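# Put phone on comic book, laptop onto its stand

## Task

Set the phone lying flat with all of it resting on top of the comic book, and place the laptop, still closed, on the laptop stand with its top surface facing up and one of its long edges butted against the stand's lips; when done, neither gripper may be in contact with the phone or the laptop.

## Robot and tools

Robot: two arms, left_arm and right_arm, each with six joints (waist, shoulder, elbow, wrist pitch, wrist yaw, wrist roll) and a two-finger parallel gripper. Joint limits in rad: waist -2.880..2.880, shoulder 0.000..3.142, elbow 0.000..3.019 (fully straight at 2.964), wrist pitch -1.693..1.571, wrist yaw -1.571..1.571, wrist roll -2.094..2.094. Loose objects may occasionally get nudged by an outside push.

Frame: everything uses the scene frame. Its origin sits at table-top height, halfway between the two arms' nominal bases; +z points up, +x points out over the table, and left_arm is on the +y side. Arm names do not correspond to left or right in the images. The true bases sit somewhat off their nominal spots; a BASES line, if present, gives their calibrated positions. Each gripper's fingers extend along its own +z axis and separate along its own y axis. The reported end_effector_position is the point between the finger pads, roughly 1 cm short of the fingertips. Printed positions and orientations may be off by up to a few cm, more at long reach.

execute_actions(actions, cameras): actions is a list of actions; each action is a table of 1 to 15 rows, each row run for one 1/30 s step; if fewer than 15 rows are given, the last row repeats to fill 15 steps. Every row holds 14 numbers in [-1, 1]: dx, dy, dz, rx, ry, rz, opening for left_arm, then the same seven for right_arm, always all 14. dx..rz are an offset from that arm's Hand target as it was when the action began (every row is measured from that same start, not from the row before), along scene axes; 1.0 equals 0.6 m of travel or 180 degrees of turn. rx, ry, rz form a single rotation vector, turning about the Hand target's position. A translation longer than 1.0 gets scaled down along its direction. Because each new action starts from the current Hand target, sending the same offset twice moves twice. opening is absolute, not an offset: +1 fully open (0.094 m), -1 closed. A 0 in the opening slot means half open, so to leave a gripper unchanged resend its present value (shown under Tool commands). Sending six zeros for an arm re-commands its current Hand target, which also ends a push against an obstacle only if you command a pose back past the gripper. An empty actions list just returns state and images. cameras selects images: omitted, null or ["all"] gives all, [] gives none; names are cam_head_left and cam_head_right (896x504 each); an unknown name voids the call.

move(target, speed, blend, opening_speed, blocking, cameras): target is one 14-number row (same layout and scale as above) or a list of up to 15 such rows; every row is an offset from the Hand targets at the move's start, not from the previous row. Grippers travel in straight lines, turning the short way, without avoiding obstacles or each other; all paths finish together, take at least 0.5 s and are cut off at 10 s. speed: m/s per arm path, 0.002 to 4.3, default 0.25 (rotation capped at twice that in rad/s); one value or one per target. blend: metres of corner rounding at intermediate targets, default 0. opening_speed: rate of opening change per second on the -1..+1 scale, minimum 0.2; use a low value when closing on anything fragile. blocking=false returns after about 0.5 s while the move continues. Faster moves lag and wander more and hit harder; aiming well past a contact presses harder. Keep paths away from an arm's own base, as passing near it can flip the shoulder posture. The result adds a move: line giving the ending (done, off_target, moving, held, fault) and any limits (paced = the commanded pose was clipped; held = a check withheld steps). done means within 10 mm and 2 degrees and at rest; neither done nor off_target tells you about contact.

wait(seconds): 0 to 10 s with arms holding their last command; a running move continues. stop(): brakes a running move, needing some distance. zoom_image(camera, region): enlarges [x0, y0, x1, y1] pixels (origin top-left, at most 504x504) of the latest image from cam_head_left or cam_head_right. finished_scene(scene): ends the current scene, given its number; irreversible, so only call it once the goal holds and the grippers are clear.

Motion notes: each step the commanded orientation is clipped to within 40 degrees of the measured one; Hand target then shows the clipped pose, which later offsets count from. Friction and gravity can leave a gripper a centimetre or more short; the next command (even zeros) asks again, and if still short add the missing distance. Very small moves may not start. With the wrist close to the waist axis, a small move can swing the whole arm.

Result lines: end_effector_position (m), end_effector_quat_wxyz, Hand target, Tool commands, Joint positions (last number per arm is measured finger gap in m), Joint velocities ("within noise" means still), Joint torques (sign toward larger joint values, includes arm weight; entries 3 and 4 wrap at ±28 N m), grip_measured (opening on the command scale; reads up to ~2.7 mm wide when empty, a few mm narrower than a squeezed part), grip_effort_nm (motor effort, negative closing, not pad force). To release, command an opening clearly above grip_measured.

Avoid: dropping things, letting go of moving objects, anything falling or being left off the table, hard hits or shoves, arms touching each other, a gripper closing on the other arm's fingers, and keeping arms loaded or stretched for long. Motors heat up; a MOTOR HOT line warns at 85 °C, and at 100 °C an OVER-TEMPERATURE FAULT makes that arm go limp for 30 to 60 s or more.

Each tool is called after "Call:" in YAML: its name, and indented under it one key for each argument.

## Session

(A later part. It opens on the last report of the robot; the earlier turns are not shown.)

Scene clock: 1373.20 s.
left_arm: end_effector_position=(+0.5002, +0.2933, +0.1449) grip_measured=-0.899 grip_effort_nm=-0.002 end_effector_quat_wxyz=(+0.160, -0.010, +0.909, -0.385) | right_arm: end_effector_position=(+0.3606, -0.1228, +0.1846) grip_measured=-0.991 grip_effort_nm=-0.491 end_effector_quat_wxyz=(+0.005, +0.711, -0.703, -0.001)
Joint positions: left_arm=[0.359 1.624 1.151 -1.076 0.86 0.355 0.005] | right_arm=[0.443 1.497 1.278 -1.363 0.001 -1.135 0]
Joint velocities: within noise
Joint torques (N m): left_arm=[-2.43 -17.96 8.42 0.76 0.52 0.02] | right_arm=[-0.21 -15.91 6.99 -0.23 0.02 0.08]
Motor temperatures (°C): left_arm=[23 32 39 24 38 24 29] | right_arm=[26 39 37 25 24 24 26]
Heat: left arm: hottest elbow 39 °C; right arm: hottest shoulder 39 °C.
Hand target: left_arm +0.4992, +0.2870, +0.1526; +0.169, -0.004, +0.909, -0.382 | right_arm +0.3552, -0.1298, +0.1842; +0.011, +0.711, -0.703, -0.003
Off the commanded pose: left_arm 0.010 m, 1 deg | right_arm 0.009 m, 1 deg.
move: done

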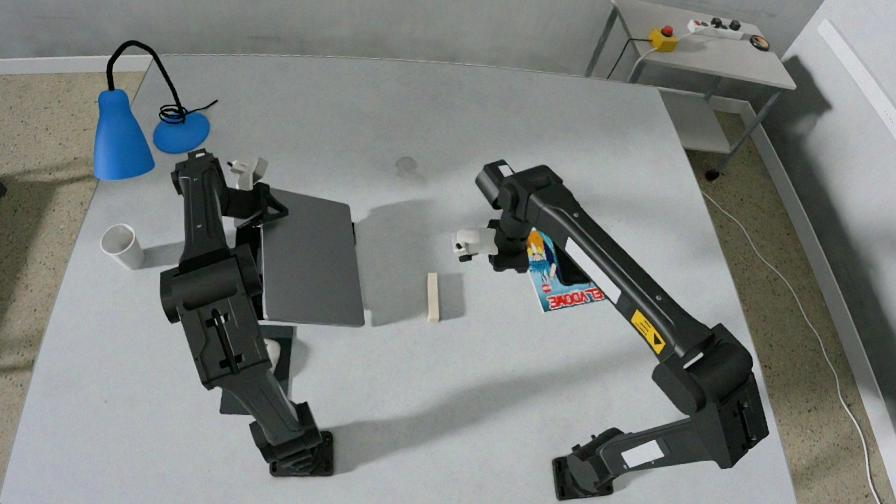

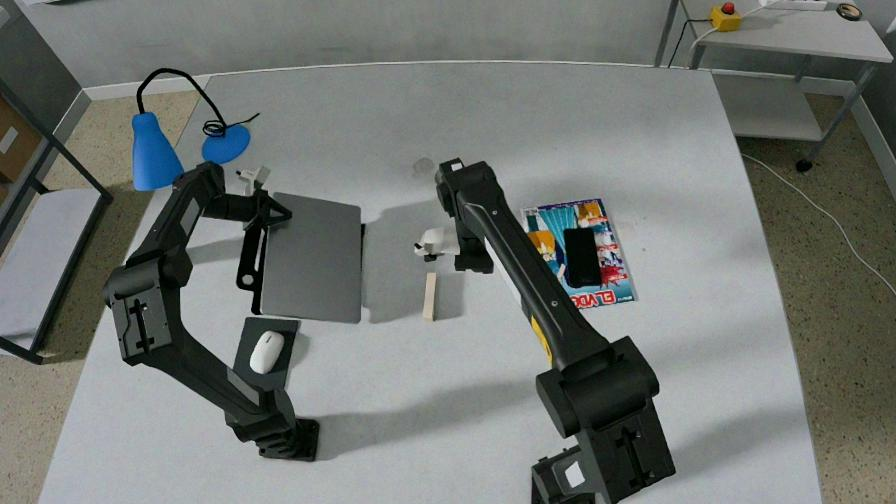

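Call:
move:
  target:
    - [0,0.03,0.02,0,0,0,-0.9,0,0,0,0,0,0,-1]
    - [0,0.19,0.02,0,0,0,-0.9,0,0,0,0,0,0,-1]
    - [0,0.16,-0.03,0,0,0,-0.9,0,0,0,0,0,0,-1]
    - [0,0.02,-0.03,0,0,0,-0.9,0,0,0,0,0,0,-1]
  speed: [0.1,0.15,0.1,0.06]

Call:
zoom_image:
  camera: "cam_head_left"
  region: [220, 170, 400, 340]

Call:
zoom_image:
  camera: "cam_head_right"
  region: [220, 170, 400, 340]

Scene clock: 1379.90 s.
left_arm: end_effector_position=(+0.5069, +0.3378, +0.1396) grip_measured=-0.899 grip_effort_nm=-0.002 end_effector_quat_wxyz=(+0.195, -0.019, +0.910, -0.365) | right_arm: end_effector_position=(+0.3606, -0.1228, +0.1846) grip_measured=-0.991 grip_effort_nm=-0.486 end_effector_quat_wxyz=(+0.005, +0.711, -0.703, -0.001)
Joint positions: left_arm=[0.439 1.651 1.171 -1.042 0.852 0.402 0.005] | right_arm=[0.443 1.497 1.278 -1.363 0.001 -1.135 0]
Joint velocities: within noise
Joint torques (N m): left_arm=[-6.42 -17.26 6.09 -0.1 0.75 -0.03] | right_arm=[-0.21 -16.03 6.98 -0.27 0.01 0.09]
Motor temperatures (°C): left_arm=[23 32 39 24 37 24 28] | right_arm=[26 39 37 25 24 24 26]
Heat: left arm: hottest elbow 39 °C; right arm: hottest shoulder 39 °C.
Hand target: left_arm +0.4992, +0.2991, +0.1346; +0.169, -0.004, +0.908, -0.382 | right_arm +0.3552, -0.1298, +0.1842; +0.011, +0.711, -0.703, -0.003
Off the commanded pose: left_arm 0.040 m, 4 deg | right_arm 0.009 m, 1 deg.
move: off_target (left_arm)

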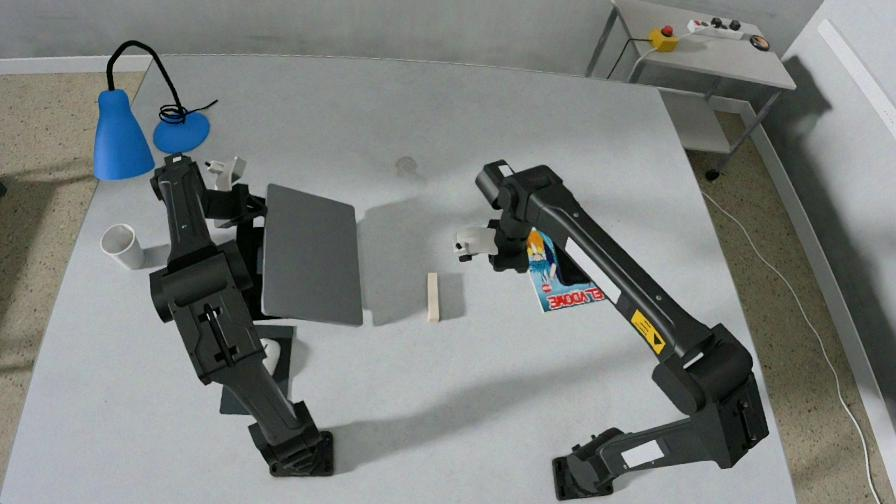

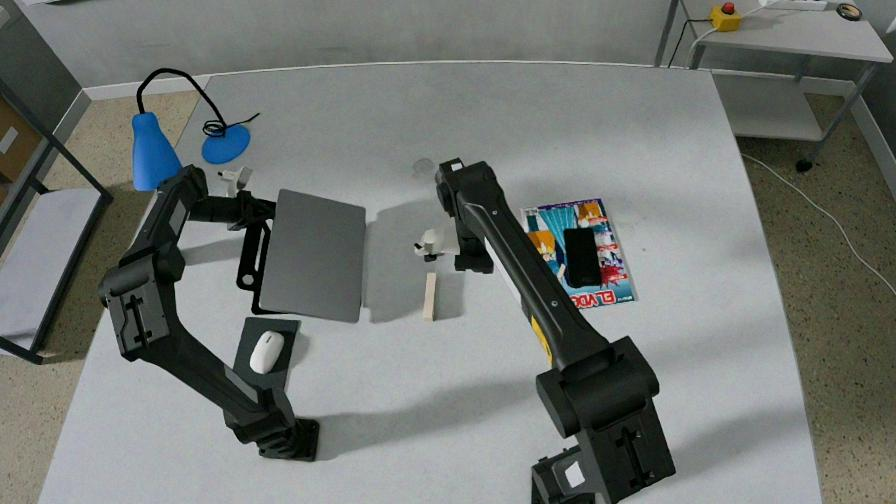

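Scaled by 2.800.

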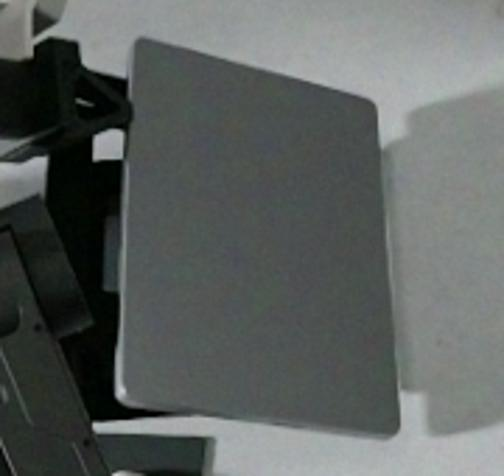

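Scaled by 2.800.

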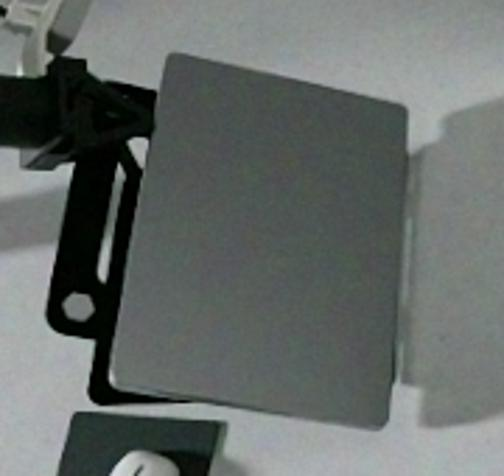

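Call:
move:
  target:
    - [0,0.06,0.01,0,0,0,-0.9,0,0,0,0,0,0,-1]
    - [0,0.14,0.1,0,0,0,-0.9,0,0,0,0,0,0,-1]
    - [-0.3,0.25,0.15,0,0,0,-0.9,0,0,0,0,0,0,-1]
  speed: 0.15

Call:
zoom_image:
  camera: "cam_head_left"
  region: [220, 170, 400, 340]

Call:
zoom_image:
  camera: "cam_head_right"
  region: [220, 170, 400, 340]

Call:
zoom_image:
  camera: "cam_head_left"
  region: [335, 190, 385, 340]

Call:
zoom_image:
  camera: "cam_head_right"
  region: [335, 190, 385, 340]

Scene clock: 1387.03 s.
left_arm: end_effector_position=(+0.3263, +0.4506, +0.2207) grip_measured=-0.899 grip_effort_nm=-0.002 end_effector_quat_wxyz=(+0.194, -0.022, +0.920, -0.339) | right_arm: end_effector_position=(+0.3606, -0.1228, +0.1846) grip_measured=-0.991 grip_effort_nm=-0.496 end_effector_quat_wxyz=(+0.005, +0.711, -0.703, -0.001)
Joint positions: left_arm=[0.908 1.467 1.187 -1.668 0.728 1.034 0.005] | right_arm=[0.443 1.497 1.278 -1.363 0.001 -1.135 0]
Joint velocities: within noise
Joint torques (N m): left_arm=[-0.32 -14.27 8.47 -0.76 0.28 0.19] | right_arm=[-0.21 -15.97 6.99 -0.24 0.01 0.09]
Motor temperatures (°C): left_arm=[23 32 38 24 37 24 28] | right_arm=[26 39 37 25 24 24 26]
Heat: left arm: hottest elbow 38 °C; right arm: hottest shoulder 39 °C.
Hand target: left_arm +0.3192, +0.4490, +0.2246; +0.169, -0.004, +0.908, -0.382 | right_arm +0.3552, -0.1298, +0.1842; +0.011, +0.711, -0.703, -0.003
Off the commanded pose: left_arm 0.008 m, 6 deg | right_arm 0.009 m, 1 deg.
joint sent to its limit (left arm) — joint 4 (wrist pitch), lower limit. The joint targets are off in orientation, not in position.
move: off_target (left_arm)

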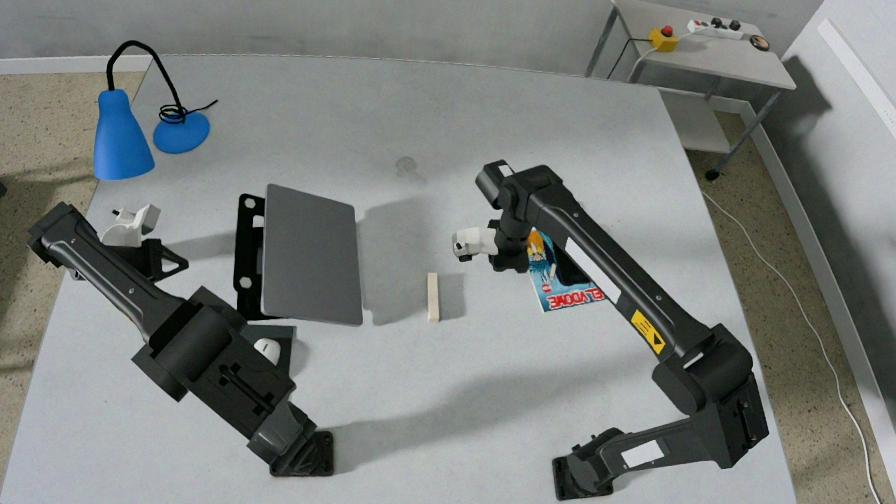

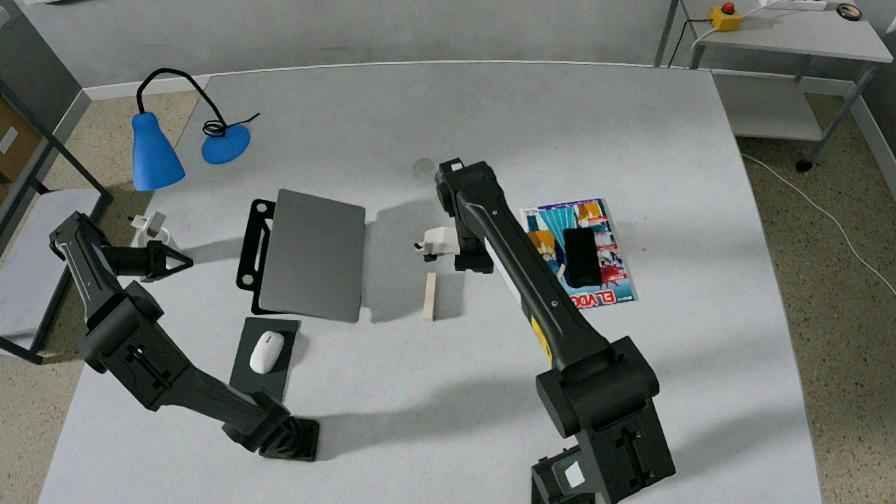

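Scaled by 2.800.

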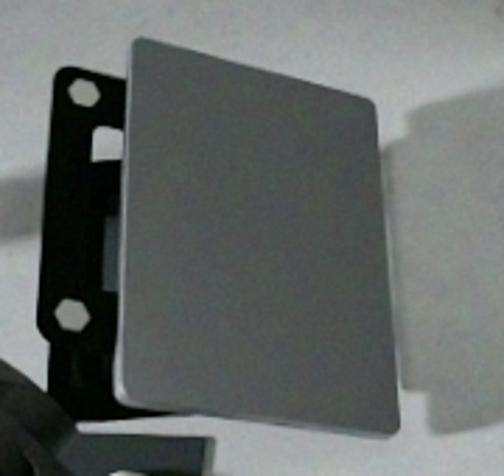

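Scaled by 2.800.

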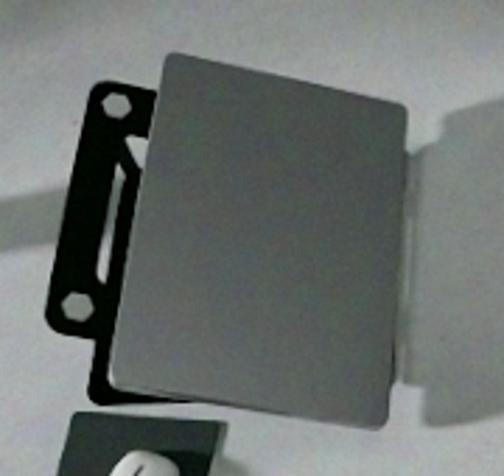

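Scaled by 3.360.

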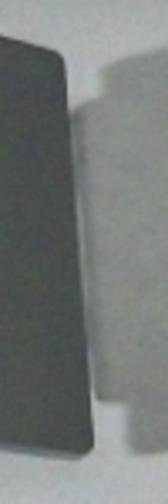

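Scaled by 3.360.

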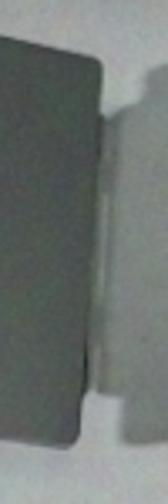

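Call:
zoom_image:
  camera: "cam_head_left"
  region: [345, 200, 375, 240]

Call:
zoom_image:
  camera: "cam_head_right"
  region: [350, 200, 380, 240]

Call:
zoom_image:
  camera: "cam_head_left"
  region: [345, 280, 385, 340]

Call:
zoom_image:
  camera: "cam_head_right"
  region: [345, 280, 385, 340]

Scaled by 12.600.

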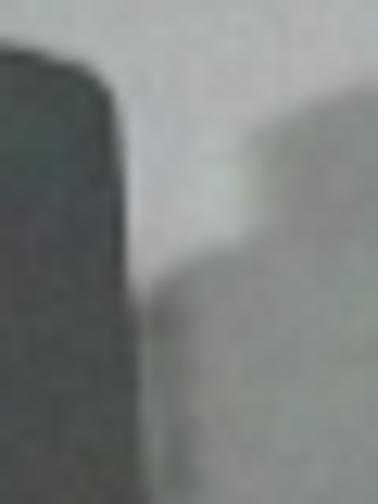

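Scaled by 12.600.

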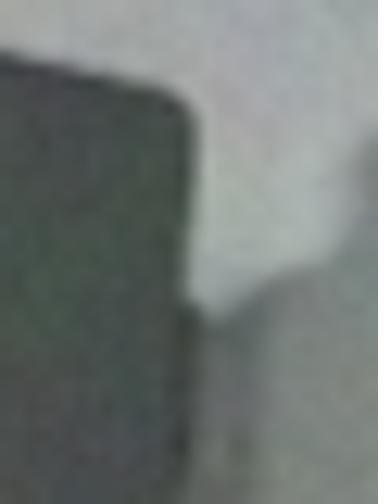

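Scaled by 8.400.

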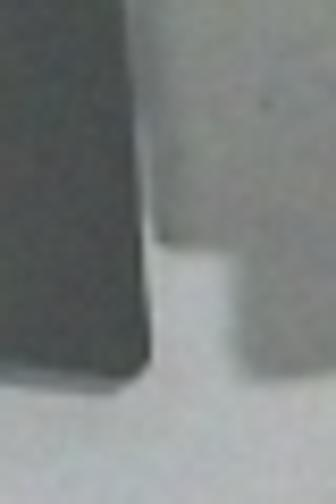

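Scaled by 8.400.

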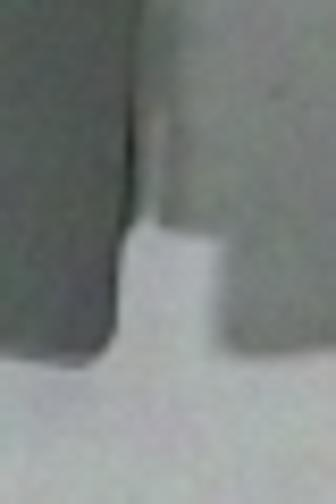

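Call:
move:
  target:
    - [0.155,0.0,0,0,0,0,-0.9,0,0,0,0,0,0,-1]
    - [0.155,-0.08,-0.155,0,0,0,-0.9,0,0,0,0,0,0,-1]
    - [0.155,-0.23,-0.155,0,0,0,-0.9,0,0,0,0,0,0,-1]
  speed: [0.2,0.12,0.05]

Call:
zoom_image:
  camera: "cam_head_left"
  region: [220, 170, 400, 340]

Call:
zoom_image:
  camera: "cam_head_right"
  region: [220, 170, 400, 340]

Scene clock: 1411.83 s.
left_arm: end_effector_position=(+0.4096, +0.3355, +0.1203) grip_measured=-0.899 grip_effort_nm=-0.002 end_effector_quat_wxyz=(+0.164, -0.030, +0.912, -0.376) | right_arm: end_effector_position=(+0.3606, -0.1228, +0.1846) grip_measured=-0.991 grip_effort_nm=-0.491 end_effector_quat_wxyz=(+0.005, +0.711, -0.703, -0.001)
Joint positions: left_arm=[0.545 1.527 0.962 -1.15 0.835 0.572 0.005] | right_arm=[0.443 1.497 1.278 -1.363 0.001 -1.135 0]
Joint velocities: within noise
Joint torques (N m): left_arm=[-5.83 -16.21 7.36 0.09 1.3 0.05] | right_arm=[-0.21 -15.97 7.02 -0.25 0.02 0.08]
Motor temperatures (°C): left_arm=[23 32 37 24 36 24 28] | right_arm=[26 38 37 25 24 23 26]
Heat: left arm: hottest elbow 37 °C; right arm: hottest shoulder 38 °C.
Hand target: left_arm +0.4122, +0.3111, +0.1317; +0.169, -0.004, +0.909, -0.382 | right_arm +0.3552, -0.1298, +0.1842; +0.011, +0.711, -0.703, -0.003
Off the commanded pose: left_arm 0.027 m, 3 deg | right_arm 0.009 m, 1 deg.
move: off_target (left_arm)

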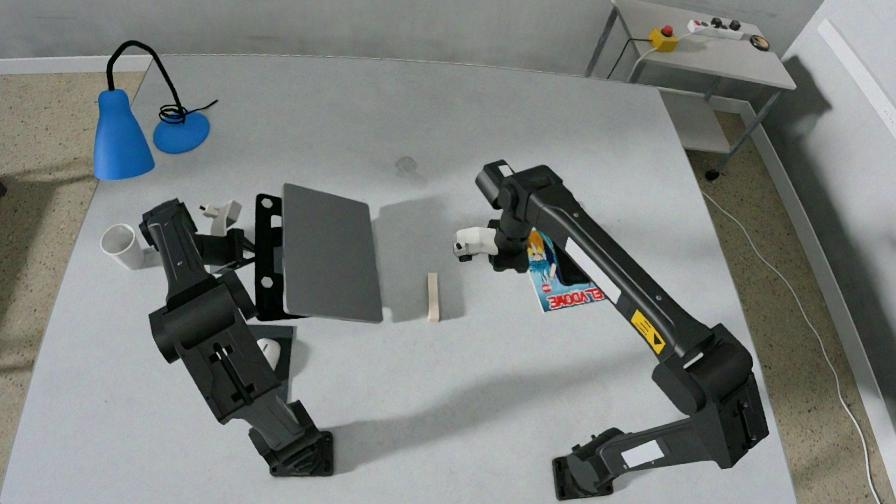

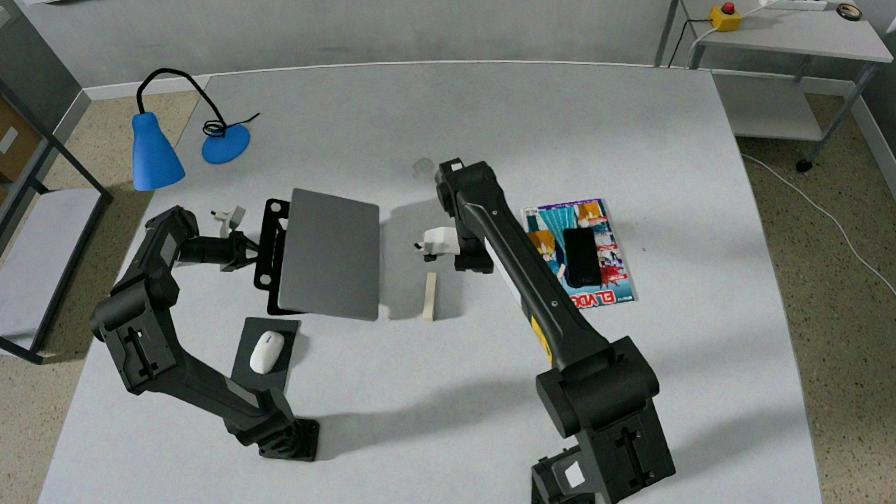

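Scaled by 2.800.

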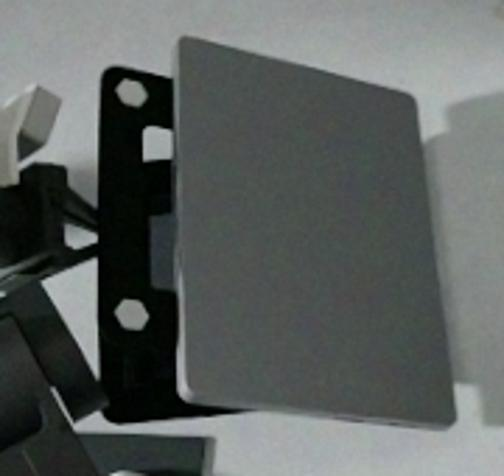

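Scaled by 2.800.

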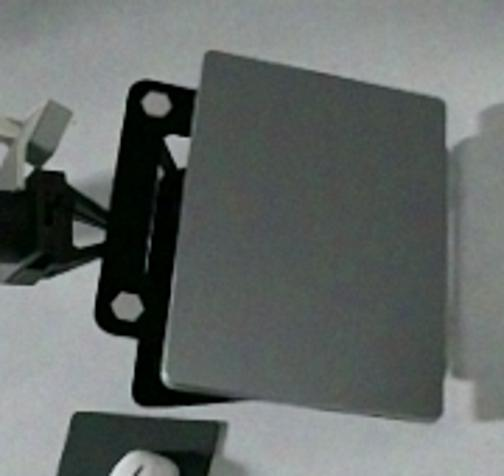

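Call:
move:
  target:
    - [0,0.12,0.0,0,0,0,-0.9,0,0,0,0,0,0,-1]
    - [-0.3,0.3,0.15,0,0,0,-0.9,0,0,0,0,0,0,-1]
  speed: 0.2

Call:
zoom_image:
  camera: "cam_head_left"
  region: [230, 170, 430, 340]

Call:
zoom_image:
  camera: "cam_head_left"
  region: [355, 190, 405, 240]

Call:
zoom_image:
  camera: "cam_head_right"
  region: [360, 190, 410, 240]

Call:
zoom_image:
  camera: "cam_head_left"
  region: [360, 280, 410, 340]

Call:
zoom_image:
  camera: "cam_head_right"
  region: [360, 280, 410, 340]

Scene clock: 1424.00 s.
left_arm: end_effector_position=(+0.2302, +0.4743, +0.2000) grip_measured=-0.899 grip_effort_nm=0.002 end_effector_quat_wxyz=(+0.199, -0.053, +0.935, -0.287) | right_arm: end_effector_position=(+0.3606, -0.1228, +0.1846) grip_measured=-0.991 grip_effort_nm=-0.486 end_effector_quat_wxyz=(+0.005, +0.711, -0.703, -0.001)
Joint positions: left_arm=[1.157 1.367 1.055 -1.668 0.602 1.202 0.005] | right_arm=[0.443 1.497 1.278 -1.363 0.001 -1.135 0]
Joint velocities: within noise
Joint torques (N m): left_arm=[-0.67 -11.52 14.38 -0.79 0.23 0.09] | right_arm=[-0.21 -15.85 7.01 -0.25 0.02 0.08]
Motor temperatures (°C): left_arm=[23 32 37 24 37 24 28] | right_arm=[26 38 37 25 24 23 26]
Heat: left arm: hottest elbow 37 °C; right arm: hottest shoulder 38 °C.
Hand target: left_arm +0.2323, +0.4910, +0.2216; +0.169, -0.004, +0.908, -0.382 | right_arm +0.3552, -0.1298, +0.1842; +0.011, +0.711, -0.703, -0.003
Off the commanded pose: left_arm 0.027 m, 13 deg | right_arm 0.009 m, 1 deg.
joint sent to its limit (left arm) — joint 4 (wrist pitch), lower limit. The joint targets are off in orientation, not in position.
move: off_target (left_arm)

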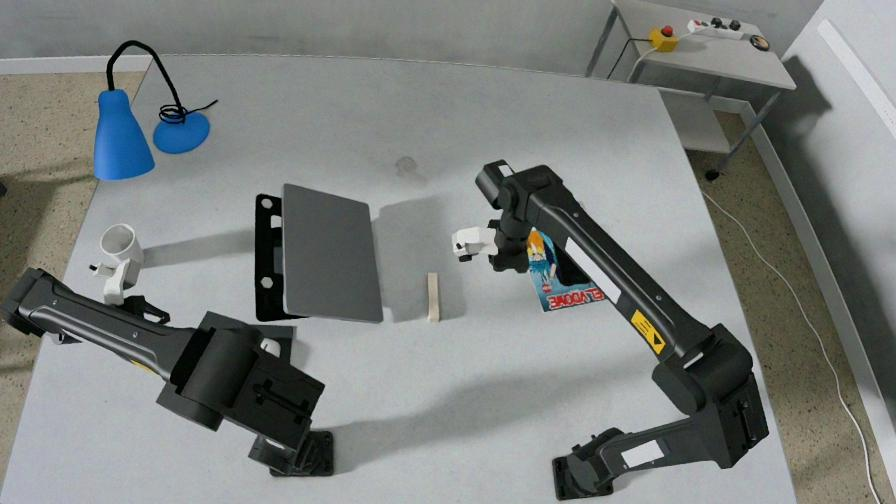

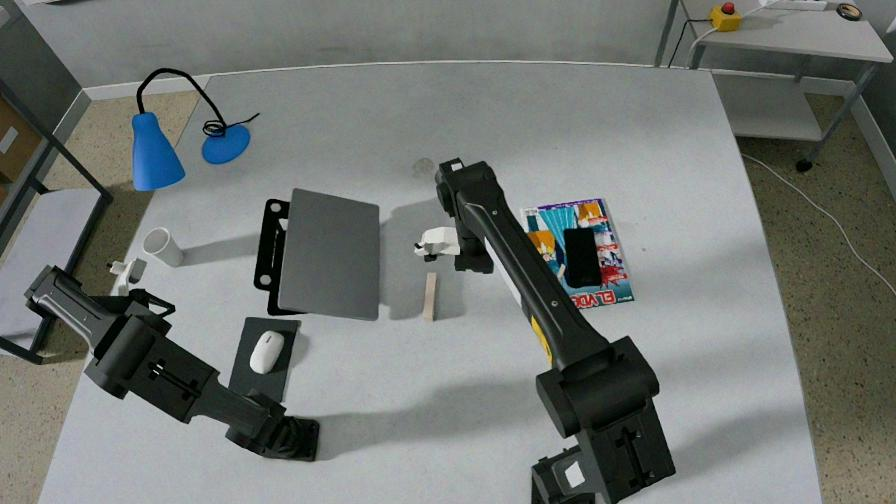

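Scaled by 2.520.

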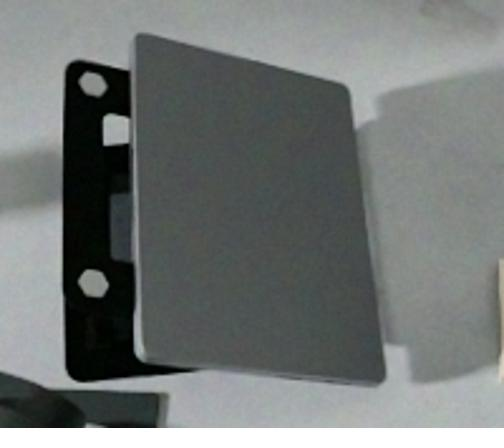

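Scaled by 10.080.

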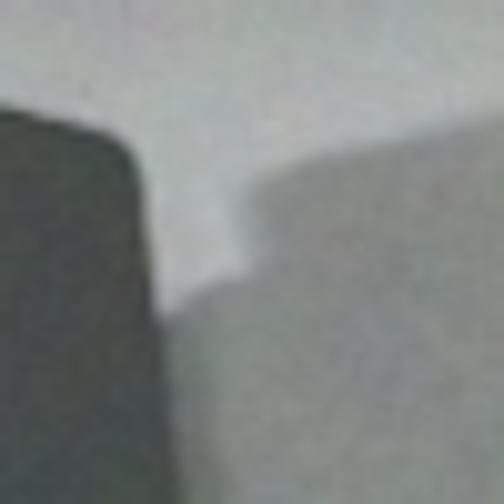

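Scaled by 10.080.

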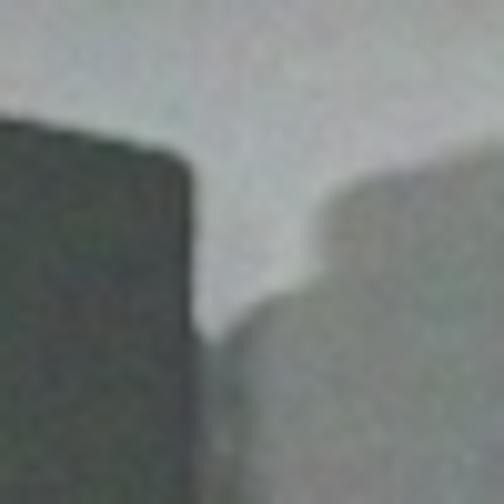

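Scaled by 8.400.

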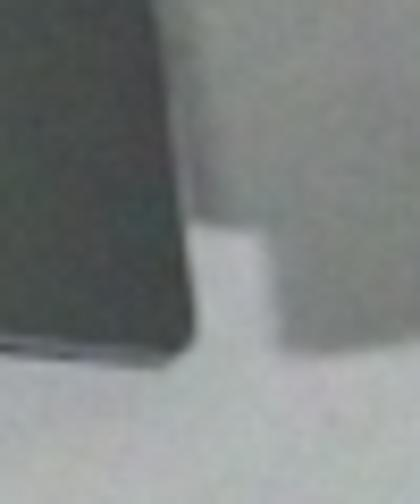

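Scaled by 8.400.

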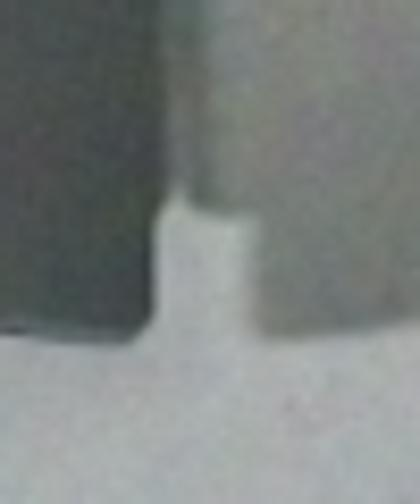

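Call:
finished_scene:
  scene: 1

The scene is finished: the task was done.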